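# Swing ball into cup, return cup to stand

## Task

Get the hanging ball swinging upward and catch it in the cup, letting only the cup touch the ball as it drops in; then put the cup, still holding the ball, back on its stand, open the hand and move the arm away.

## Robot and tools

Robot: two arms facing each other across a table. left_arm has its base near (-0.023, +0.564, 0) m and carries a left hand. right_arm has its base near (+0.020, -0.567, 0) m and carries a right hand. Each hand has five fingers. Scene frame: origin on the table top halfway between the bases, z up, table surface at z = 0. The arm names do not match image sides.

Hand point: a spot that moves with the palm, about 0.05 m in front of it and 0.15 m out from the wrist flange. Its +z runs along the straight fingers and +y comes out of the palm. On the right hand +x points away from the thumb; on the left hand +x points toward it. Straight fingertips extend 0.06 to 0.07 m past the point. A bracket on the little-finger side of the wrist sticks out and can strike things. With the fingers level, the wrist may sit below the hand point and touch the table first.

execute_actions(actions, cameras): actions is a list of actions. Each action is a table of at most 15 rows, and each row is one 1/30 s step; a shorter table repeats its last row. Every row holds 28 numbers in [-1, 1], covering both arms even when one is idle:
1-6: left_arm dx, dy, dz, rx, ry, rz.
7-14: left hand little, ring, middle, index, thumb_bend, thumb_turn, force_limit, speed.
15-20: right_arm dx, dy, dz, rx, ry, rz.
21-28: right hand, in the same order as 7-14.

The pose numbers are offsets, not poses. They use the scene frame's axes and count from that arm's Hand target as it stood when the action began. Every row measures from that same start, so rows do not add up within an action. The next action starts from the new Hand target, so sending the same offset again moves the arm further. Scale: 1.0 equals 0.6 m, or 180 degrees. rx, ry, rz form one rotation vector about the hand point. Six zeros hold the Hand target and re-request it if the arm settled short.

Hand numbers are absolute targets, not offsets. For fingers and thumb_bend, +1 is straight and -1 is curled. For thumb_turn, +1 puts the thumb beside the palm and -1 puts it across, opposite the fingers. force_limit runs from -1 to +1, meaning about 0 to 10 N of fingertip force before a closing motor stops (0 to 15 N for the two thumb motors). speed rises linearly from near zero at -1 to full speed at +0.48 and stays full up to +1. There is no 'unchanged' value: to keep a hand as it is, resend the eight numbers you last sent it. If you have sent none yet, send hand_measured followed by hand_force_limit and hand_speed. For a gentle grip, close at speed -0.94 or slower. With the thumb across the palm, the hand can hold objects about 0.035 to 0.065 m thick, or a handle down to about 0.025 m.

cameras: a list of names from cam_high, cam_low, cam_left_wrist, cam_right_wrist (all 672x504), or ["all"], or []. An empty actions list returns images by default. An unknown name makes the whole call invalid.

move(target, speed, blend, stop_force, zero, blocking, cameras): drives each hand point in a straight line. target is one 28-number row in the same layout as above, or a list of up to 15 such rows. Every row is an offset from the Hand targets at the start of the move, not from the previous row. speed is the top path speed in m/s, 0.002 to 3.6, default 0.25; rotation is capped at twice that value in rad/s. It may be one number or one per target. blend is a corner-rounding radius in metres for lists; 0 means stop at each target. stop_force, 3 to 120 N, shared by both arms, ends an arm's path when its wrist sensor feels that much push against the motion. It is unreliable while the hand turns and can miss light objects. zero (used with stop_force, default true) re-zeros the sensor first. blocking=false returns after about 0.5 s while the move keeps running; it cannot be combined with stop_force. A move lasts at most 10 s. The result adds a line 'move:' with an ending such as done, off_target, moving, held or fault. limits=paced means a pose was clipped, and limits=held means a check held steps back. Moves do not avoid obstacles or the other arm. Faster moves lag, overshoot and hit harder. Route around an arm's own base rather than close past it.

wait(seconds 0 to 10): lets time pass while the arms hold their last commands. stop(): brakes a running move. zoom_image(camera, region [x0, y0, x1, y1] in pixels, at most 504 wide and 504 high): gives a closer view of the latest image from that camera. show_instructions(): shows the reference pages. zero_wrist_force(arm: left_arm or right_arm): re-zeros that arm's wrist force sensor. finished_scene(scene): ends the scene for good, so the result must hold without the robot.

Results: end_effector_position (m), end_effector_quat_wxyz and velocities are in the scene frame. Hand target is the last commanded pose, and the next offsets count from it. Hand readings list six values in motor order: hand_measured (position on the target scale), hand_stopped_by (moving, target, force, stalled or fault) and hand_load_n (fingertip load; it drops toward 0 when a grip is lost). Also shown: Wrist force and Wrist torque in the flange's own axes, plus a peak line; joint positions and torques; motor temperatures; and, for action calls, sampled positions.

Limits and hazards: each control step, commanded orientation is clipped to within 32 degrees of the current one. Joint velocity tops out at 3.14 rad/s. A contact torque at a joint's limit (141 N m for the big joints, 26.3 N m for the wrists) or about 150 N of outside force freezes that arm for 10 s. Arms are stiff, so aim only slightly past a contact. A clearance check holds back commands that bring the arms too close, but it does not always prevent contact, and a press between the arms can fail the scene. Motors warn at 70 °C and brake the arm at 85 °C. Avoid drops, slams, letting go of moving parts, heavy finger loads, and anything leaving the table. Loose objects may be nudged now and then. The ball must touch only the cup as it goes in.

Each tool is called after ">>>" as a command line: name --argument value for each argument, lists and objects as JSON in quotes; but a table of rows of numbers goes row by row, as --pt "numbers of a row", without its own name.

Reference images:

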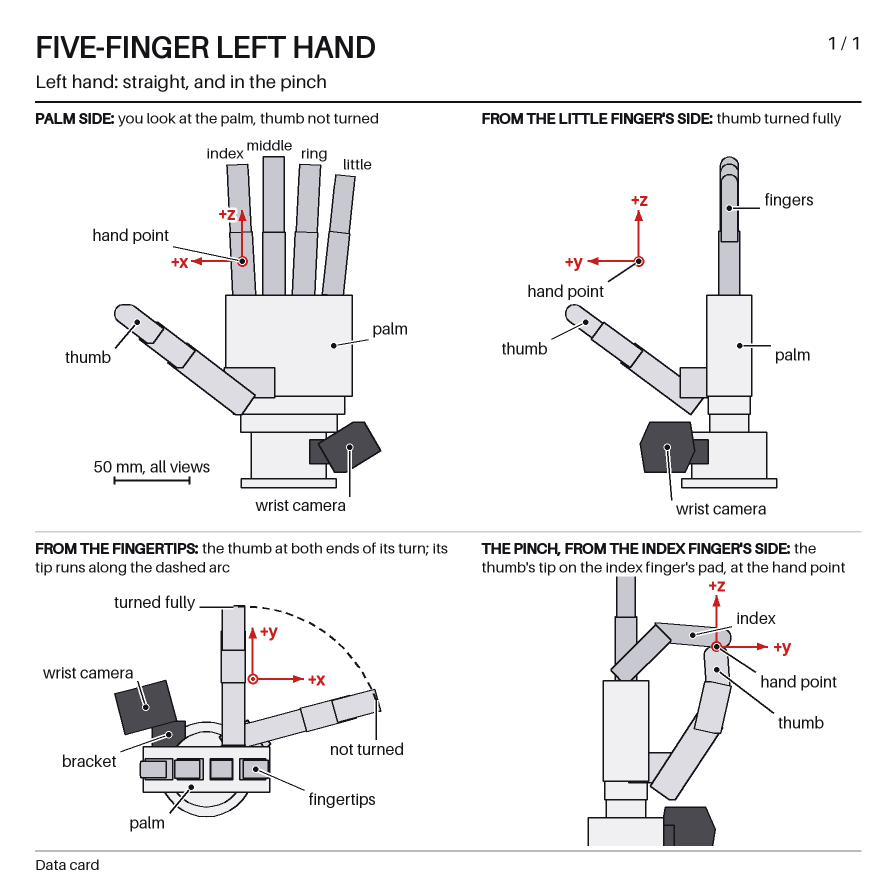

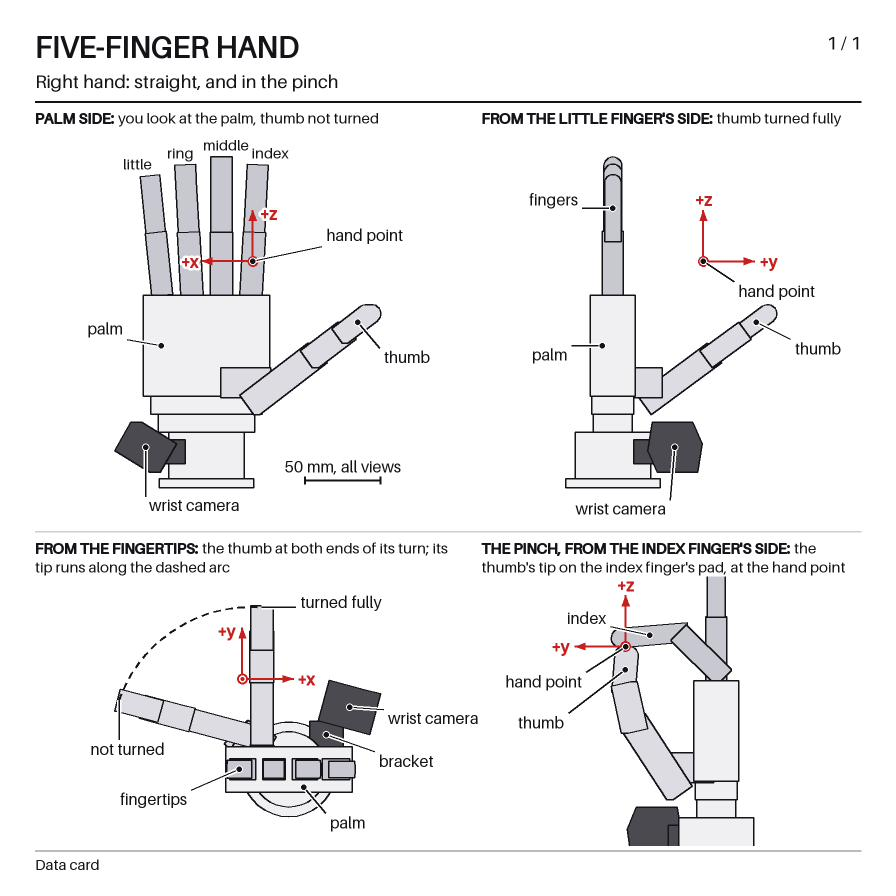

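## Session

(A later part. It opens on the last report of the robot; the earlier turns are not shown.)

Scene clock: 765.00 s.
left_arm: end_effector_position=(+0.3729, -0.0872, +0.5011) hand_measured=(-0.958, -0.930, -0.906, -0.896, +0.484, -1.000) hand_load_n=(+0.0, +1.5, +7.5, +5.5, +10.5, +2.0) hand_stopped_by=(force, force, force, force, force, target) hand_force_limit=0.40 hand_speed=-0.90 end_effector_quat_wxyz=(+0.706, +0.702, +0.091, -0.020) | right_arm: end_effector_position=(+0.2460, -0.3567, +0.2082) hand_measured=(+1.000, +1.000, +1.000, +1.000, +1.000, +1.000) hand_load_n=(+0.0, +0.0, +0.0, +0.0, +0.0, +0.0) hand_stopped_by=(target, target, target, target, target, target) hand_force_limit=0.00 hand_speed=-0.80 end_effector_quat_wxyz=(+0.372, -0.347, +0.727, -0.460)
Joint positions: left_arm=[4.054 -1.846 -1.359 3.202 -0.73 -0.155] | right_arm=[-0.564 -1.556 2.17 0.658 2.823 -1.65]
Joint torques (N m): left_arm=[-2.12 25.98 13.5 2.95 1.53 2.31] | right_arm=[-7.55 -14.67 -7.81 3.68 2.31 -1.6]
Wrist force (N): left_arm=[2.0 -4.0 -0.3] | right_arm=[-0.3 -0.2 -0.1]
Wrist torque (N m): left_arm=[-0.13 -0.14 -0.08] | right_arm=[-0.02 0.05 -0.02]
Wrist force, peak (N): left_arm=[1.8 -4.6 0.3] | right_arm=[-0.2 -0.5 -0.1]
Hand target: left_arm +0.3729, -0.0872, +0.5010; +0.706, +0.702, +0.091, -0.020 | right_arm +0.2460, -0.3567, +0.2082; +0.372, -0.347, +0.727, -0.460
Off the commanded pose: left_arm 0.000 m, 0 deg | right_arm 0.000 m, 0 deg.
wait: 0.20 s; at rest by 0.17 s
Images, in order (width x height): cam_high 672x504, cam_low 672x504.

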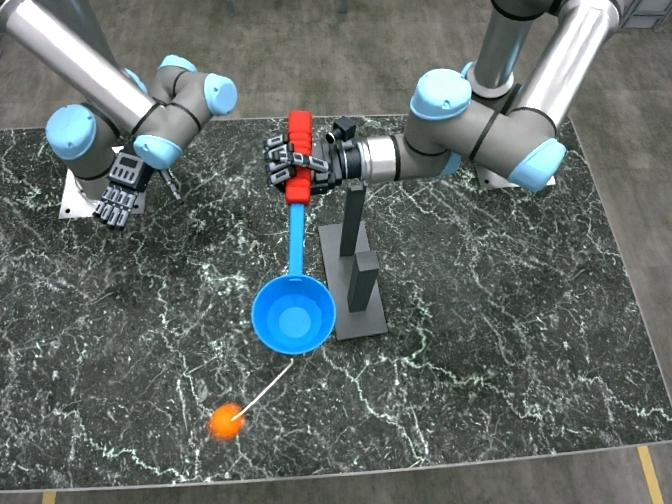

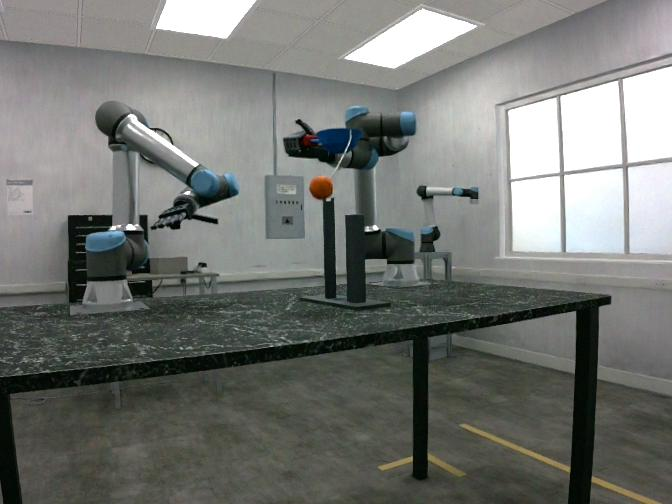

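>>> execute_actions --actions '[]'

Scene clock: 799.30 s.
left_arm: end_effector_position=(+0.3729, -0.0872, +0.5010) hand_measured=(-0.958, -0.930, -0.906, -0.896, +0.484, -1.000) hand_load_n=(+0.0, +2.5, +8.0, +6.0, +10.5, +2.0) hand_stopped_by=(force, force, force, force, force, target) hand_force_limit=0.40 hand_speed=-0.90 end_effector_quat_wxyz=(+0.706, +0.702, +0.091, -0.020) | right_arm: end_effector_position=(+0.2460, -0.3567, +0.2082) hand_measured=(+1.000, +1.000, +1.000, +1.000, +1.000, +1.000) hand_load_n=(+0.0, +0.0, +0.0, +0.0, +0.0, -0.5) hand_stopped_by=(target, target, target, target, target, target) hand_force_limit=0.00 hand_speed=-0.80 end_effector_quat_wxyz=(+0.372, -0.347, +0.727, -0.460)
Joint positions: left_arm=[4.054 -1.846 -1.359 3.202 -0.73 -0.155] | right_arm=[-0.564 -1.556 2.17 0.658 2.823 -1.65]
Joint velocities: within noise
Joint torques (N m): left_arm=[5.44 49.69 29.97 0.85 0 -1.01] | right_arm=[-7.1 -14.92 -7.36 3.62 2.26 -1.57]
Motor temperatures (°C): left_arm=[30 31 33 37 40 37] | right_arm=[34 35 30 39 38 43]
Wrist force (N): left_arm=[1.4 -4.8 0.0] | right_arm=[0.1 -0.2 -0.1]
Wrist torque (N m): left_arm=[-0.19 -0.11 -0.18] | right_arm=[-0.02 -0.01 0.00]
Wrist force, peak (N): left_arm=[1.9 -5.7 0.0] | right_arm=[-0.5 -0.5 -0.5]
Hand target: left_arm +0.3729, -0.0872, +0.5010; +0.706, +0.702, +0.091, -0.020 | right_arm +0.2460, -0.3567, +0.2082; +0.372, -0.347, +0.727, -0.460
Off the commanded pose: left_arm 0.000 m, 0 deg | right_arm 0.000 m, 0 deg.
camera_calibration:
cam_left_wrist: T_world_to_cam=[[0.0852134, -0.0145465, -0.996257, 0.461762], [0.765602, 0.640861, 0.0561274, -0.26567], [0.637646, -0.767519, 0.0657468, -0.220751], [0, 0, 0, 1]] pos_world=[0.30481, 0.00754412, 0.489458]
cam_right_wrist: T_world_to_cam=[[-0.279387, 0.0780554, -0.957001, 0.29796], [-0.0394307, 0.994917, 0.0926593, 0.345649], [0.959369, 0.0636229, -0.274889, -0.0444701], [0, 0, 0, 1]] pos_world=[0.139538, -0.36432, 0.240896]

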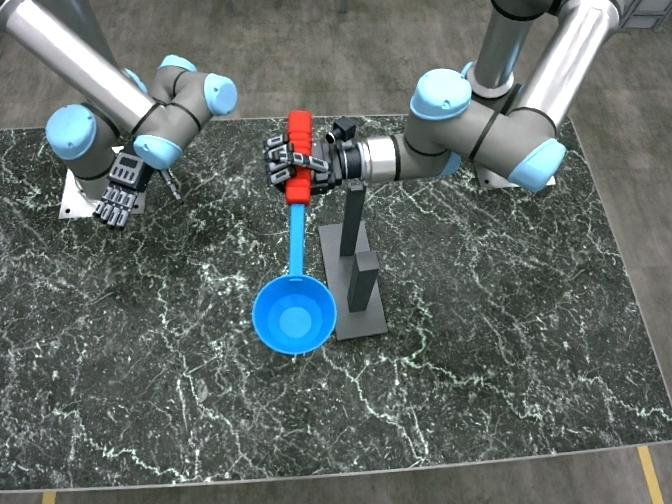

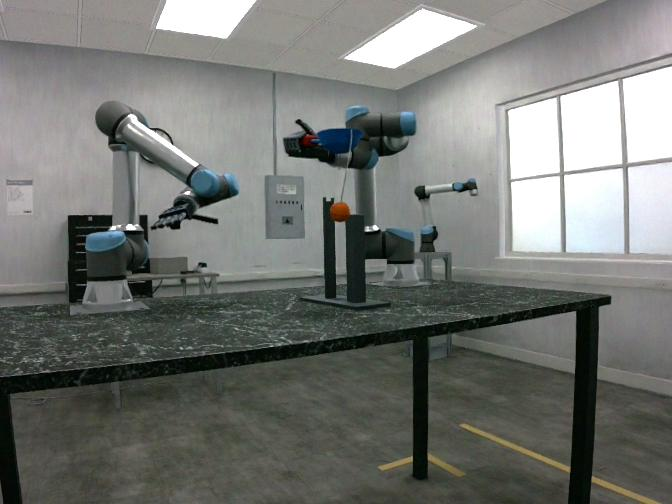

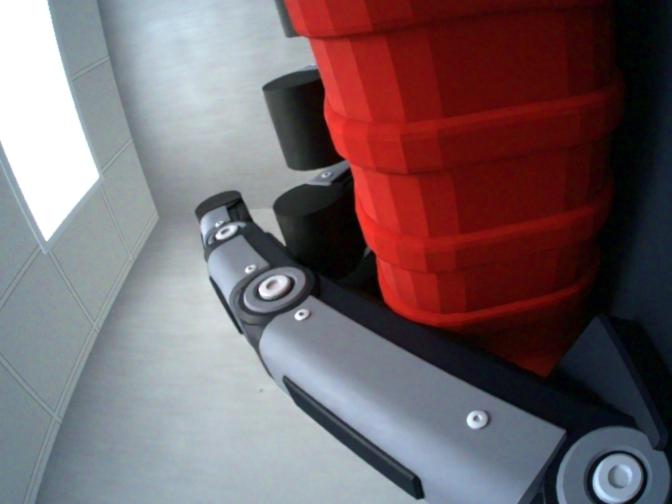

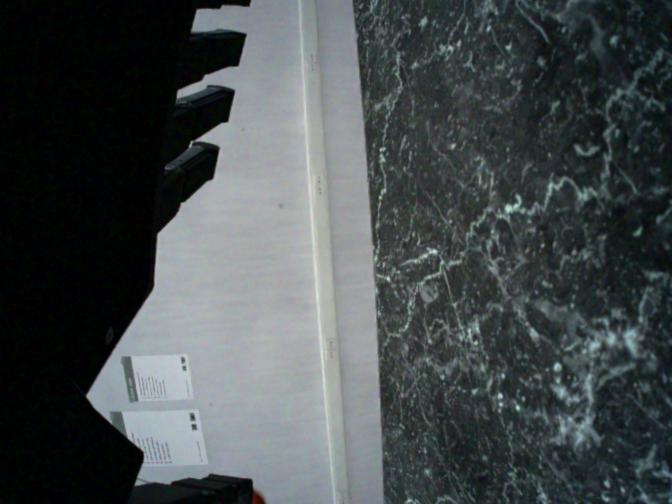

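>>> zoom_image --camera "cam_high" --region '[220, 260, 380, 380]'

>>> zoom_image --camera "cam_low" --region '[260, 90, 420, 230]'

Scaled by 3.150 from the camera's 672x504 image, which has a finer 960x720 frame.

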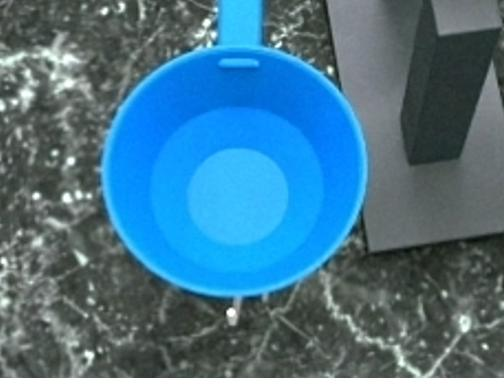

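Scaled by 3.150 from the camera's 672x504 image, which has a finer 960x720 frame.

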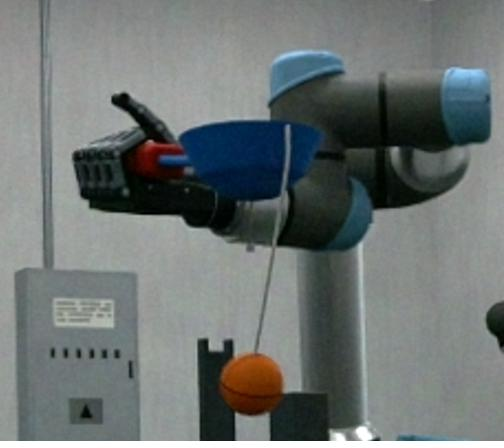

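>>> execute_actions --actions '[[[0,0,0,0,0,0,-1,-1,-1,-1,-1,-1,0.75,-0.9,0,0,0,0,0,0,1,1,1,1,1,1,0,-0.8]]]'

>>> wait --seconds 0.6 --cameras '["cam_high"]'

Scene clock: 831.47 s.
left_arm: end_effector_position=(+0.3729, -0.0872, +0.5011) hand_measured=(-1.000, -0.964, -0.912, -0.912, +0.472, -1.000) hand_load_n=(-0.5, +9.5, +11.0, +10.0, +12.5, +2.5) hand_stopped_by=(target, force, force, force, force, target) hand_force_limit=0.75 hand_speed=-0.90 end_effector_quat_wxyz=(+0.706, +0.702, +0.091, -0.020) | right_arm: end_effector_position=(+0.2460, -0.3567, +0.2082) hand_measured=(+1.000, +1.000, +1.000, +1.000, +1.000, +1.000) hand_load_n=(+0.0, +0.0, +0.0, +0.0, +0.0, +0.0) hand_stopped_by=(target, target, target, target, target, target) hand_force_limit=0.00 hand_speed=-0.80 end_effector_quat_wxyz=(+0.372, -0.347, +0.727, -0.460)
Joint positions: left_arm=[4.054 -1.846 -1.359 3.202 -0.73 -0.155] | right_arm=[-0.564 -1.556 2.17 0.658 2.823 -1.65]
Joint torques (N m): left_arm=[6.17 44.72 32.6 1.24 -1.13 1.66] | right_arm=[-8.12 -15.05 -7.86 3.7 2.34 -1.48]
Wrist force (N): left_arm=[1.5 -3.4 -0.3] | right_arm=[0.0 -0.5 -0.2]
Wrist torque (N m): left_arm=[-0.16 -0.13 -0.22] | right_arm=[-0.05 -0.01 -0.01]
Wrist force, peak (N): left_arm=[1.7 -5.6 0.1] | right_arm=[-0.2 -0.7 -0.5]
Hand target: left_arm +0.3729, -0.0872, +0.5010; +0.706, +0.702, +0.091, -0.020 | right_arm +0.2460, -0.3567, +0.2082; +0.372, -0.347, +0.727, -0.460
Off the commanded pose: left_arm 0.000 m, 0 deg | right_arm 0.000 m, 0 deg.
Step readings (end_effector_position of left_arm | right_arm):
0: (+0.3729, -0.0872, +0.5010) | (+0.2460, -0.3567, +0.2082)
1: (+0.3729, -0.0872, +0.5010) | (+0.2460, -0.3567, +0.2082)
2: (+0.3729, -0.0872, +0.5010) | (+0.2460, -0.3567, +0.2082)
4: (+0.3729, -0.0872, +0.5010) | (+0.2460, -0.3567, +0.2082)
8: (+0.3729, -0.0872, +0.5010) | (+0.2460, -0.3567, +0.2082)
15: (+0.3729, -0.0872, +0.5011) | (+0.2460, -0.3567, +0.2082)

Scene clock: 832.07 s.
left_arm: end_effector_position=(+0.3729, -0.0872, +0.5011) hand_measured=(-1.000, -0.964, -0.912, -0.912, +0.472, -1.000) hand_load_n=(+0.0, +9.5, +11.0, +10.0, +12.5, +2.5) hand_stopped_by=(target, force, force, force, force, target) hand_force_limit=0.75 hand_speed=-0.90 end_effector_quat_wxyz=(+0.706, +0.702, +0.091, -0.020) | right_arm: end_effector_position=(+0.2460, -0.3567, +0.2082) hand_measured=(+1.000, +1.000, +1.000, +1.000, +1.000, +1.000) hand_load_n=(+0.0, +0.0, +0.0, +0.0, +0.0, -0.5) hand_stopped_by=(target, target, target, target, target, target) hand_force_limit=0.00 hand_speed=-0.80 end_effector_quat_wxyz=(+0.372, -0.347, +0.727, -0.460)
Joint positions: left_arm=[4.054 -1.846 -1.359 3.202 -0.73 -0.155] | right_arm=[-0.564 -1.556 2.17 0.658 2.823 -1.65]
Joint torques (N m): left_arm=[6.1 41.14 33.37 1.82 -0.85 2.34] | right_arm=[-6.82 -15.09 -7.68 3.67 2.48 -1.52]
Wrist force (N): left_arm=[1.4 -3.2 -0.3] | right_arm=[-0.2 -0.4 -0.5]
Wrist torque (N m): left_arm=[-0.12 -0.12 -0.20] | right_arm=[-0.02 0.03 -0.02]
Wrist force, peak (N): left_arm=[1.8 -5.5 0.0] | right_arm=[-0.3 -0.6 -0.4]
Hand target: left_arm +0.3729, -0.0872, +0.5010; +0.706, +0.702, +0.091, -0.020 | right_arm +0.2460, -0.3567, +0.2082; +0.372, -0.347, +0.727, -0.460
Off the commanded pose: left_arm 0.000 m, 0 deg | right_arm 0.000 m, 0 deg.
wait: 0.60 s; at rest by 0.17 s
Images, in order (width x height): cam_high 672x504.

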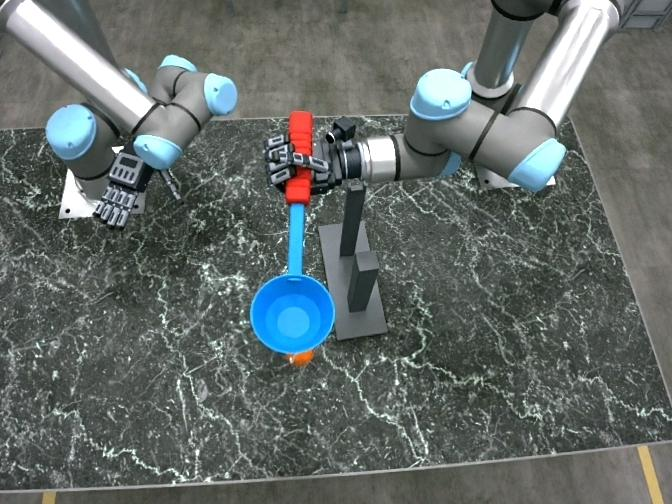

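>>> move --pt "-0.09917 0.43417 0.03167 0 0 0 -1 -1 -1 -1 -1 -1 0.75 -0.9 0 0 0 0 0 0 1 1 1 1 1 1 0 -0.8" --pt "-0.09917 0.43417 -0.36 0 0 0 -1 -1 -1 -1 -1 -1 0.75 -0.9 0 0 0 0 0 0 1 1 1 1 1 1 0 -0.8" --pt "-0.09917 0.43417 -0.3775 0 0 0 -1 -1 -1 -1 -1 -1 0.75 -0.9 0 0 0 0 0 0 1 1 1 1 1 1 0 -0.8" --speed '[0.25,0.15,0.006]'

>>> wait --seconds 1.0 --cameras '["cam_high","cam_low"]'

>>> zoom_image --camera "cam_high" --region '[400, 330, 470, 400]'

Scene clock: 854.10 s.
left_arm: end_effector_position=(+0.3134, +0.1733, +0.2745) hand_measured=(-1.000, -0.964, -0.912, -0.912, +0.472, -1.000) hand_load_n=(+0.0, +8.5, +11.0, +10.0, +12.5, +2.0) hand_stopped_by=(target, force, force, force, force, target) hand_force_limit=0.75 hand_speed=-0.90 end_effector_quat_wxyz=(+0.706, +0.702, +0.091, -0.020) | right_arm: end_effector_position=(+0.2460, -0.3567, +0.2082) hand_measured=(+1.000, +1.000, +1.000, +1.000, +1.000, +1.000) hand_load_n=(+0.0, +0.0, +0.0, +0.0, +0.0, +0.0) hand_stopped_by=(target, target, target, target, target, target) hand_force_limit=0.00 hand_speed=-0.80 end_effector_quat_wxyz=(+0.372, -0.347, +0.727, -0.460)
Joint positions: left_arm=[4.639 -1.553 -2.339 3.877 -0.145 -0.143] | right_arm=[-0.564 -1.556 2.17 0.658 2.823 -1.65]
Joint torques (N m): left_arm=[-7.08 14.86 8.25 1.85 1.39 -1.44] | right_arm=[-6.75 -14.97 -7.15 3.57 2.36 -1.6]
Wrist force (N): left_arm=[1.6 -4.4 -0.2] | right_arm=[0.0 -0.2 -0.3]
Wrist torque (N m): left_arm=[-0.17 -0.12 -0.04] | right_arm=[-0.01 0.02 -0.01]
Wrist force, peak (N): left_arm=[1.9 -7.4 -0.2] | right_arm=[-0.2 -0.8 -0.5]
Hand target: left_arm +0.3134, +0.1733, +0.2745; +0.706, +0.702, +0.091, -0.020 | right_arm +0.2460, -0.3567, +0.2082; +0.372, -0.347, +0.727, -0.460
Off the commanded pose: left_arm 0.000 m, 0 deg | right_arm 0.000 m, 0 deg.
move: done

Scene clock: 855.10 s.
left_arm: end_effector_position=(+0.3133, +0.1733, +0.2745) hand_measured=(-1.000, -0.964, -0.912, -0.912, +0.472, -1.000) hand_load_n=(+0.0, +8.5, +11.0, +10.5, +12.5, +2.5) hand_stopped_by=(target, force, force, force, force, target) hand_force_limit=0.75 hand_speed=-0.90 end_effector_quat_wxyz=(+0.706, +0.702, +0.091, -0.020) | right_arm: end_effector_position=(+0.2460, -0.3567, +0.2082) hand_measured=(+1.000, +1.000, +1.000, +1.000, +1.000, +1.000) hand_load_n=(+0.0, +0.0, +0.0, +0.0, +0.0, +0.0) hand_stopped_by=(target, target, target, target, target, target) hand_force_limit=0.00 hand_speed=-0.80 end_effector_quat_wxyz=(+0.372, -0.347, +0.727, -0.460)
Joint positions: left_arm=[4.639 -1.552 -2.339 3.877 -0.145 -0.143] | right_arm=[-0.564 -1.556 2.17 0.658 2.823 -1.65]
Joint torques (N m): left_arm=[-8.89 28.81 18.96 -0.44 0.85 -0.17] | right_arm=[-7.63 -15.12 -7.57 3.54 2.47 -1.52]
Wrist force (N): left_arm=[1.8 -4.7 0.0] | right_arm=[0.3 -0.2 0.1]
Wrist torque (N m): left_arm=[-0.19 -0.13 -0.03] | right_arm=[-0.03 -0.06 0.01]
Wrist force, peak (N): left_arm=[1.8 -4.7 0.0] | right_arm=[-0.1 -0.5 -0.5]
Hand target: left_arm +0.3134, +0.1733, +0.2745; +0.706, +0.702, +0.091, -0.020 | right_arm +0.2460, -0.3567, +0.2082; +0.372, -0.347, +0.727, -0.460
Off the commanded pose: left_arm 0.000 m, 0 deg | right_arm 0.000 m, 0 deg.
wait: 1.00 s; at rest by 0.17 s
Images, in order (width x height): cam_high 672x504, cam_low 672x504.

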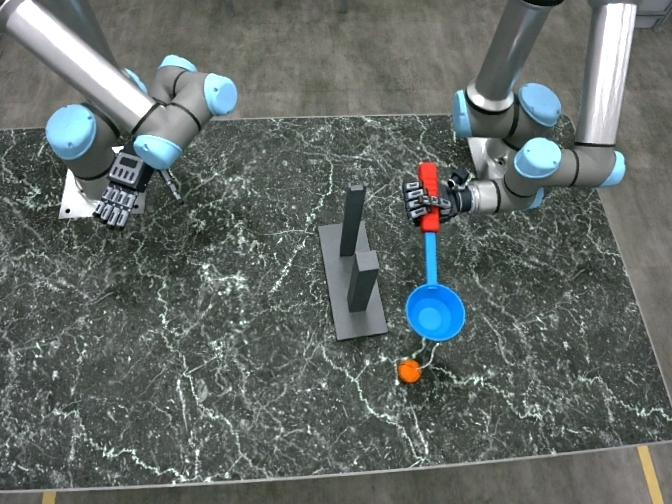

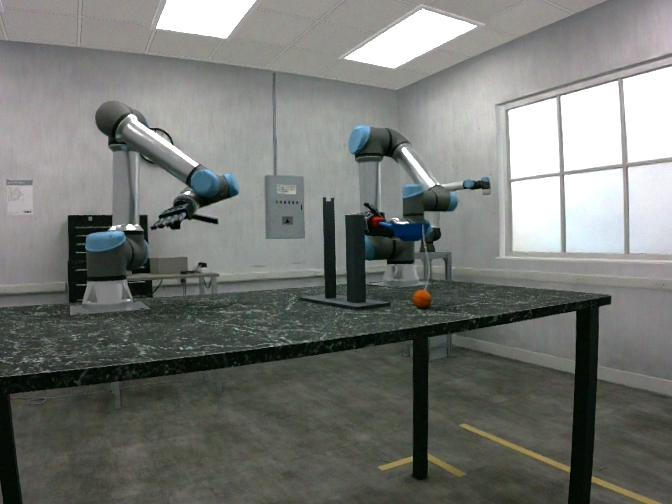

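Scaled by 7.200 from the camera's 672x504 image, which has a finer 960x720 frame.

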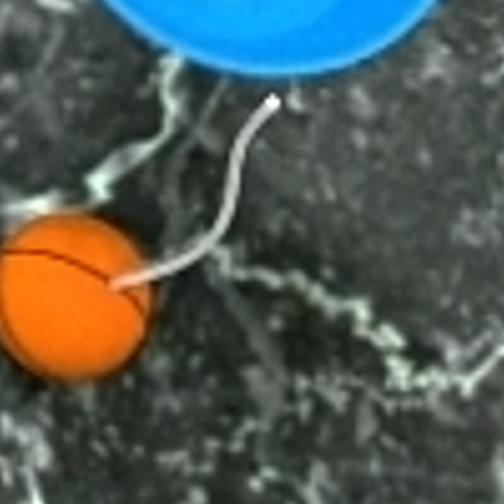

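>>> move --pt "0.0145 -0.0275 0 0 0 0 -1 -1 -1 -1 -1 -1 0.75 -0.9 0 0 0 0 0 0 1 1 1 1 1 1 0 -0.8" --pt "0.0145 -0.0275 0.0175 0 0 0 -1 -1 -1 -1 -1 -1 0.75 -0.9 0 0 0 0 0 0 1 1 1 1 1 1 0 -0.8" --speed '[0.012,0.1]' --cameras '["cam_high"]'

>>> zoom_image --camera "cam_high" --region '[380, 330, 450, 400]'

>>> wait --seconds 0.46 --cameras '["cam_high"]'

>>> zoom_image --camera "cam_high" --region '[380, 330, 450, 400]'

>>> wait --seconds 0.23 --cameras '["cam_high"]'

>>> zoom_image --camera "cam_high" --region '[380, 330, 450, 400]'

>>> wait --seconds 0.46 --cameras '["cam_high"]'

>>> zoom_image --camera "cam_high" --region '[380, 330, 450, 400]'

Scene clock: 892.80 s.
left_arm: end_effector_position=(+0.3221, +0.1568, +0.2851) hand_measured=(-1.000, -0.964, -0.912, -0.912, +0.472, -1.000) hand_load_n=(+0.0, +8.5, +11.0, +10.0, +12.5, +2.5) hand_stopped_by=(target, force, force, force, force, target) hand_force_limit=0.75 hand_speed=-0.90 end_effector_quat_wxyz=(+0.706, +0.702, +0.091, -0.020) | right_arm: end_effector_position=(+0.2460, -0.3567, +0.2082) hand_measured=(+1.000, +1.000, +1.000, +1.000, +1.000, +1.000) hand_load_n=(+0.0, +0.0, +0.0, +0.0, +0.0, -0.5) hand_stopped_by=(target, target, target, target, target, target) hand_force_limit=0.00 hand_speed=-0.80 end_effector_quat_wxyz=(+0.372, -0.347, +0.727, -0.460)
Joint positions: left_arm=[4.584 -1.57 -2.285 3.845 -0.2 -0.147] | right_arm=[-0.564 -1.556 2.17 0.658 2.823 -1.65]
Joint torques (N m): left_arm=[6.98 11.67 7.53 2.53 1.51 0.57] | right_arm=[-7.4 -14.9 -7.18 3.62 2.51 -1.57]
Wrist force (N): left_arm=[1.6 -3.4 -0.5] | right_arm=[-0.1 -0.5 -0.1]
Wrist torque (N m): left_arm=[-0.15 -0.13 -0.24] | right_arm=[-0.05 0.00 0.00]
Wrist force, peak (N): left_arm=[2.0 -6.1 0.4] | right_arm=[-0.2 -0.7 -0.4]
Hand target: left_arm +0.3221, +0.1568, +0.2850; +0.706, +0.702, +0.091, -0.020 | right_arm +0.2460, -0.3567, +0.2082; +0.372, -0.347, +0.727, -0.460
Off the commanded pose: left_arm 0.000 m, 0 deg | right_arm 0.000 m, 0 deg.
move: done
Images, in order (width x height): cam_high 672x504.

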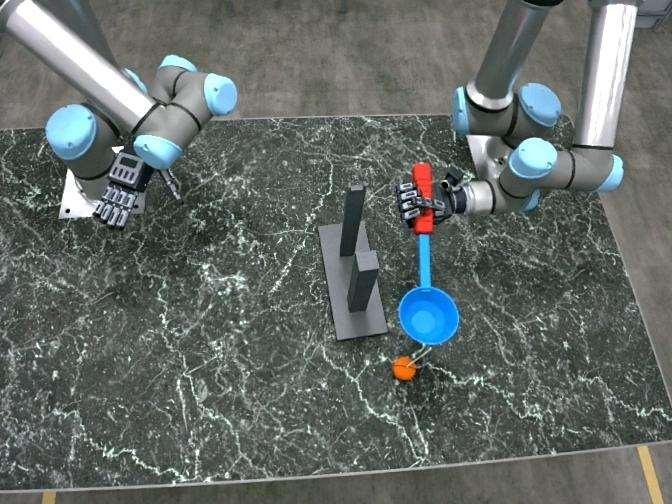

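Scaled by 7.200 from the camera's 672x504 image, which has a finer 960x720 frame.

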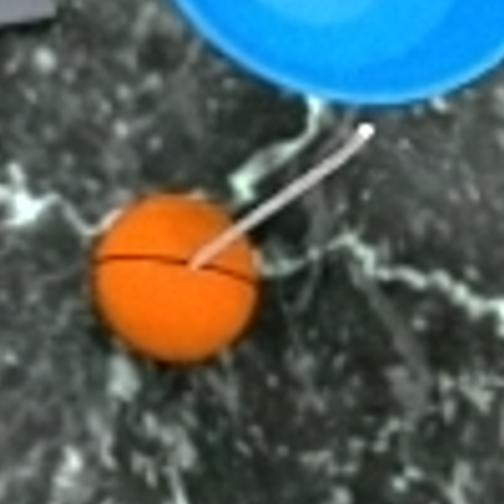

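Scene clock: 893.27 s.
left_arm: end_effector_position=(+0.3221, +0.1568, +0.2851) hand_measured=(-1.000, -0.964, -0.912, -0.912, +0.472, -1.000) hand_load_n=(+0.0, +8.5, +11.0, +10.0, +12.5, +2.5) hand_stopped_by=(target, force, force, force, force, target) hand_force_limit=0.75 hand_speed=-0.90 end_effector_quat_wxyz=(+0.706, +0.702, +0.091, -0.020) | right_arm: end_effector_position=(+0.2460, -0.3567, +0.2082) hand_measured=(+1.000, +1.000, +1.000, +1.000, +1.000, +1.000) hand_load_n=(+0.5, +0.0, +0.0, +0.0, +0.0, +0.0) hand_stopped_by=(target, target, target, target, target, target) hand_force_limit=0.00 hand_speed=-0.80 end_effector_quat_wxyz=(+0.372, -0.347, +0.727, -0.460)
Joint positions: left_arm=[4.584 -1.57 -2.286 3.845 -0.2 -0.147] | right_arm=[-0.564 -1.556 2.17 0.658 2.823 -1.65]
Joint torques (N m): left_arm=[6.01 9.59 7.03 2.39 1.44 -1.54] | right_arm=[-7.62 -15.11 -7.94 3.53 2.35 -1.52]
Wrist force (N): left_arm=[1.7 -4.7 -0.1] | right_arm=[0.1 -0.2 -0.2]
Wrist torque (N m): left_arm=[-0.15 -0.13 -0.23] | right_arm=[-0.02 0.00 0.00]
Wrist force, peak (N): left_arm=[1.7 -5.3 -0.2] | right_arm=[-0.2 -0.6 -0.6]
Hand target: left_arm +0.3221, +0.1568, +0.2850; +0.706, +0.702, +0.091, -0.020 | right_arm +0.2460, -0.3567, +0.2082; +0.372, -0.347, +0.727, -0.460
Off the commanded pose: left_arm 0.000 m, 0 deg | right_arm 0.000 m, 0 deg.
wait: 0.47 s; at rest by 0.17 s
Images, in order (width x height): cam_high 672x504.

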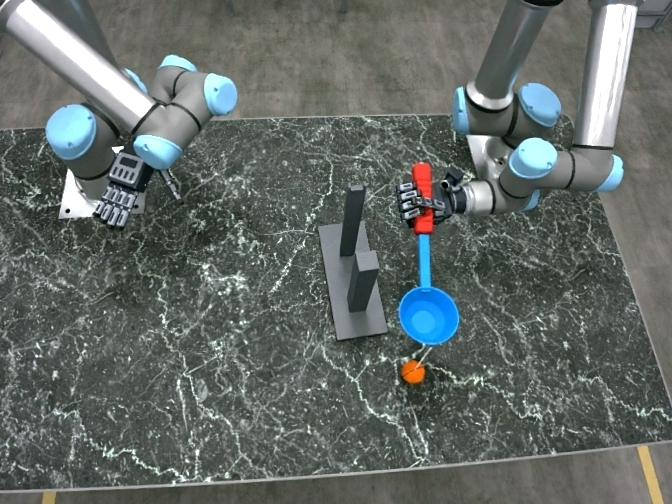

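Scaled by 7.200 from the camera's 672x504 image, which has a finer 960x720 frame.

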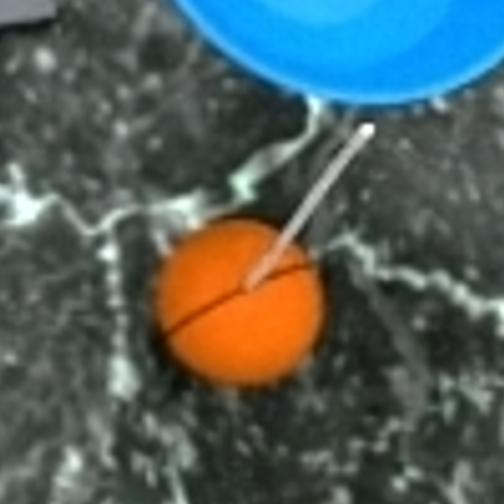

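Scene clock: 893.50 s.
left_arm: end_effector_position=(+0.3221, +0.1568, +0.2851) hand_measured=(-1.000, -0.964, -0.912, -0.912, +0.472, -1.000) hand_load_n=(+0.0, +8.5, +11.0, +10.0, +12.5, +2.5) hand_stopped_by=(target, force, force, force, force, target) hand_force_limit=0.75 hand_speed=-0.90 end_effector_quat_wxyz=(+0.706, +0.702, +0.091, -0.020) | right_arm: end_effector_position=(+0.2460, -0.3567, +0.2082) hand_measured=(+1.000, +1.000, +1.000, +1.000, +1.000, +1.000) hand_load_n=(+0.0, +0.0, +0.0, +0.0, +0.0, +0.0) hand_stopped_by=(target, target, target, target, target, target) hand_force_limit=0.00 hand_speed=-0.80 end_effector_quat_wxyz=(+0.372, -0.347, +0.727, -0.460)
Joint positions: left_arm=[4.584 -1.57 -2.286 3.845 -0.2 -0.147] | right_arm=[-0.564 -1.556 2.17 0.658 2.823 -1.65]
Joint torques (N m): left_arm=[6.38 8.92 7.1 2.31 1.17 -1.69] | right_arm=[-7.28 -14.93 -7.62 3.66 2.46 -1.46]
Wrist force (N): left_arm=[1.7 -3.0 -0.4] | right_arm=[0.0 -0.4 0.0]
Wrist torque (N m): left_arm=[-0.12 -0.17 -0.22] | right_arm=[-0.04 -0.01 0.00]
Wrist force, peak (N): left_arm=[1.8 -4.8 -0.1] | right_arm=[-0.1 -0.5 -0.6]
Hand target: left_arm +0.3221, +0.1568, +0.2850; +0.706, +0.702, +0.091, -0.020 | right_arm +0.2460, -0.3567, +0.2082; +0.372, -0.347, +0.727, -0.460
Off the commanded pose: left_arm 0.000 m, 0 deg | right_arm 0.000 m, 0 deg.
wait: 0.23 s; at rest by 0.17 s
Images, in order (width x height): cam_high 672x504.

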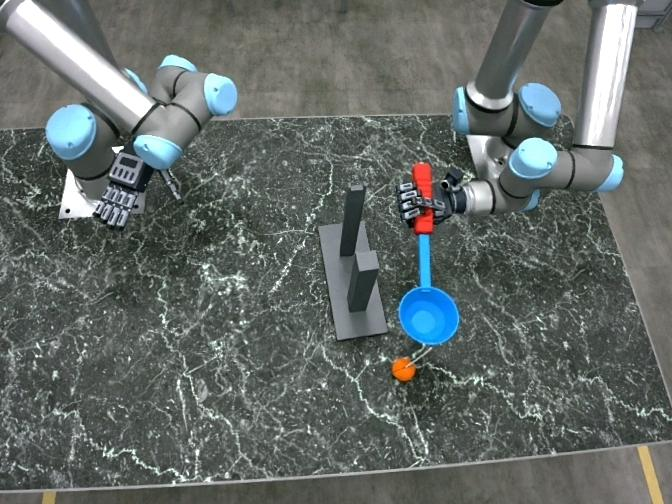

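Scaled by 7.200 from the camera's 672x504 image, which has a finer 960x720 frame.

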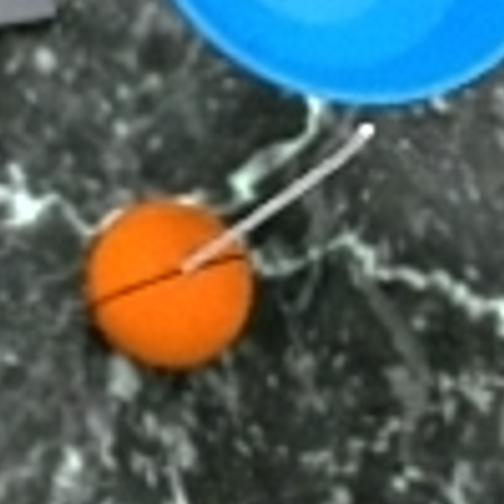

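Scene clock: 893.97 s.
left_arm: end_effector_position=(+0.3221, +0.1568, +0.2851) hand_measured=(-1.000, -0.964, -0.912, -0.912, +0.472, -1.000) hand_load_n=(+0.0, +8.5, +11.0, +10.0, +12.5, +2.5) hand_stopped_by=(target, force, force, force, force, target) hand_force_limit=0.75 hand_speed=-0.90 end_effector_quat_wxyz=(+0.706, +0.702, +0.091, -0.020) | right_arm: end_effector_position=(+0.2460, -0.3567, +0.2082) hand_measured=(+1.000, +1.000, +1.000, +1.000, +1.000, +1.000) hand_load_n=(+0.0, -0.5, +0.0, +0.0, +0.0, -0.5) hand_stopped_by=(target, target, target, target, target, target) hand_force_limit=0.00 hand_speed=-0.80 end_effector_quat_wxyz=(+0.372, -0.347, +0.727, -0.460)
Joint positions: left_arm=[4.584 -1.57 -2.286 3.845 -0.2 -0.147] | right_arm=[-0.564 -1.556 2.17 0.658 2.823 -1.65]
Joint torques (N m): left_arm=[6.96 8.85 7.07 2.4 1.37 -1.42] | right_arm=[-6.7 -14.55 -7.57 3.61 2.47 -1.55]
Wrist force (N): left_arm=[1.6 -4.7 -0.1] | right_arm=[0.0 -0.1 -0.6]
Wrist torque (N m): left_arm=[-0.21 -0.10 -0.22] | right_arm=[0.02 0.01 0.00]
Wrist force, peak (N): left_arm=[1.9 -4.7 0.0] | right_arm=[-0.3 -0.4 -0.6]
Hand target: left_arm +0.3221, +0.1568, +0.2850; +0.706, +0.702, +0.091, -0.020 | right_arm +0.2460, -0.3567, +0.2082; +0.372, -0.347, +0.727, -0.460
Off the commanded pose: left_arm 0.000 m, 0 deg | right_arm 0.000 m, 0 deg.
wait: 0.47 s; at rest by 0.17 s
Images, in order (width x height): cam_high 672x504.

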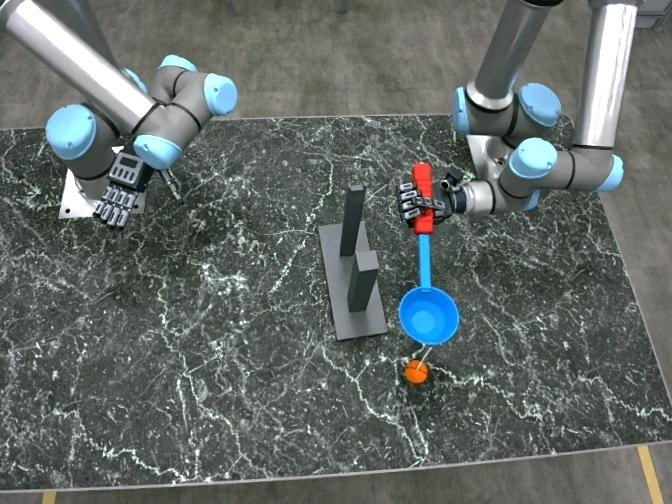

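Scaled by 7.200 from the camera's 672x504 image, which has a finer 960x720 frame.

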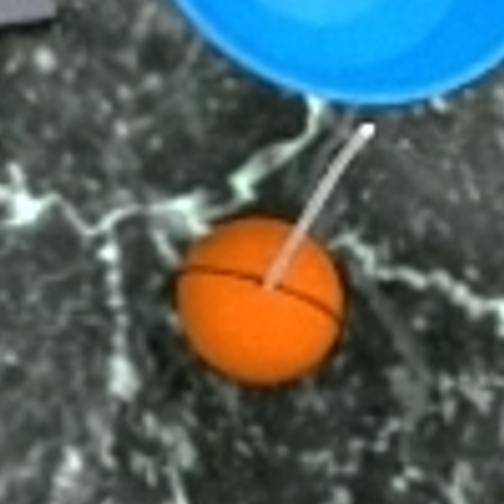

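>>> move --target '[0,0,-0.0175,0,0,0,-1,-1,-1,-1,-1,-1,0.75,-0.9,0,0,0,0,0,0,1,1,1,1,1,1,0,-0.8]' --speed 0.006

>>> wait --seconds 1.2 --cameras '["cam_high"]'

>>> zoom_image --camera "cam_high" --region '[380, 330, 450, 400]'

Scene clock: 903.10 s.
left_arm: end_effector_position=(+0.3221, +0.1568, +0.2745) hand_measured=(-1.000, -0.964, -0.912, -0.912, +0.472, -1.000) hand_load_n=(+0.0, +8.0, +11.0, +10.0, +12.5, +2.0) hand_stopped_by=(target, force, force, force, force, target) hand_force_limit=0.75 hand_speed=-0.90 end_effector_quat_wxyz=(+0.706, +0.702, +0.091, -0.020) | right_arm: end_effector_position=(+0.2460, -0.3567, +0.2082) hand_measured=(+1.000, +1.000, +1.000, +1.000, +1.000, +1.000) hand_load_n=(+0.0, +0.0, +0.0, +0.0, +0.0, -0.5) hand_stopped_by=(target, target, target, target, target, target) hand_force_limit=0.00 hand_speed=-0.80 end_effector_quat_wxyz=(+0.372, -0.347, +0.727, -0.460)
Joint positions: left_arm=[4.584 -1.592 -2.299 3.881 -0.2 -0.147] | right_arm=[-0.564 -1.556 2.17 0.658 2.823 -1.65]
Joint torques (N m): left_arm=[6.76 15.29 9.44 1.38 0.16 -1.3] | right_arm=[-7.33 -14.87 -7.27 3.65 2.4 -1.52]
Wrist force (N): left_arm=[1.5 -3.3 -0.2] | right_arm=[0.0 -0.3 -0.3]
Wrist torque (N m): left_arm=[-0.15 -0.12 -0.13] | right_arm=[-0.01 0.00 0.00]
Wrist force, peak (N): left_arm=[1.9 -5.5 0.2] | right_arm=[-0.1 -0.5 -0.8]
Hand target: left_arm +0.3221, +0.1568, +0.2745; +0.706, +0.702, +0.091, -0.020 | right_arm +0.2460, -0.3567, +0.2082; +0.372, -0.347, +0.727, -0.460
Off the commanded pose: left_arm 0.000 m, 0 deg | right_arm 0.000 m, 0 deg.
move: done

Scene clock: 904.30 s.
left_arm: end_effector_position=(+0.3221, +0.1568, +0.2745) hand_measured=(-1.000, -0.964, -0.912, -0.912, +0.472, -1.000) hand_load_n=(+0.0, +8.0, +11.0, +10.0, +12.5, +2.0) hand_stopped_by=(target, force, force, force, force, target) hand_force_limit=0.75 hand_speed=-0.90 end_effector_quat_wxyz=(+0.706, +0.702, +0.091, -0.020) | right_arm: end_effector_position=(+0.2460, -0.3567, +0.2082) hand_measured=(+1.000, +1.000, +1.000, +1.000, +1.000, +1.000) hand_load_n=(+0.0, +0.0, +0.0, +0.0, +0.0, -0.5) hand_stopped_by=(target, target, target, target, target, target) hand_force_limit=0.00 hand_speed=-0.80 end_effector_quat_wxyz=(+0.372, -0.347, +0.727, -0.460)
Joint positions: left_arm=[4.584 -1.592 -2.299 3.881 -0.2 -0.147] | right_arm=[-0.564 -1.556 2.17 0.658 2.823 -1.65]
Joint torques (N m): left_arm=[4.09 31.02 23.81 -0.53 -0.33 -1.61] | right_arm=[-7.23 -15.1 -7.47 3.55 2.39 -1.64]
Wrist force (N): left_arm=[1.5 -2.6 -0.4] | right_arm=[-0.3 -0.4 -0.3]
Wrist torque (N m): left_arm=[-0.11 -0.12 -0.13] | right_arm=[-0.02 0.04 -0.02]
Wrist force, peak (N): left_arm=[1.5 -4.9 0.1] | right_arm=[-0.1 -0.4 -0.5]
Hand target: left_arm +0.3221, +0.1568, +0.2745; +0.706, +0.702, +0.091, -0.020 | right_arm +0.2460, -0.3567, +0.2082; +0.372, -0.347, +0.727, -0.460
Off the commanded pose: left_arm 0.000 m, 0 deg | right_arm 0.000 m, 0 deg.
wait: 1.20 s; at rest by 0.17 s
Images, in order (width x height): cam_high 672x504.

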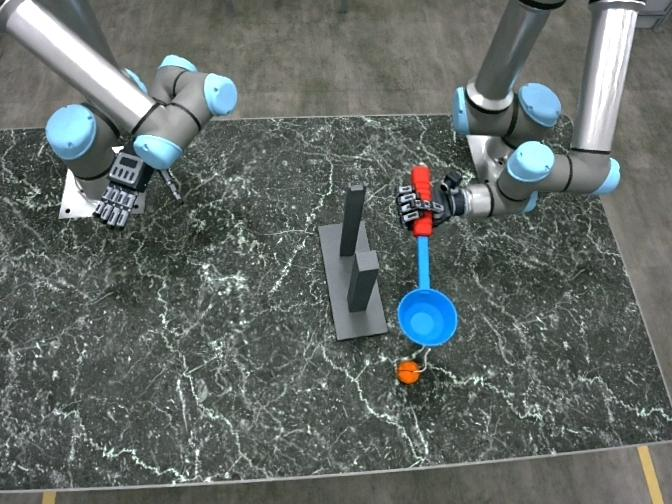

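Scaled by 7.200 from the camera's 672x504 image, which has a finer 960x720 frame.

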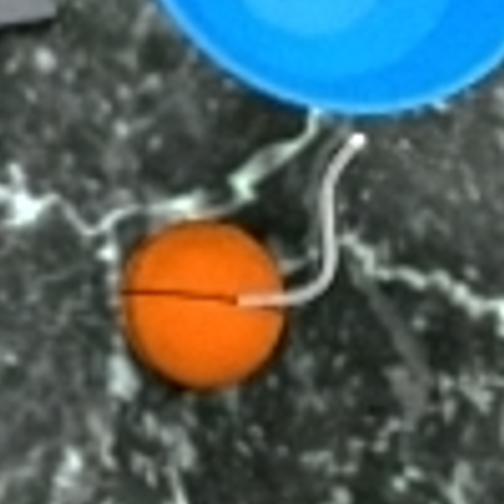

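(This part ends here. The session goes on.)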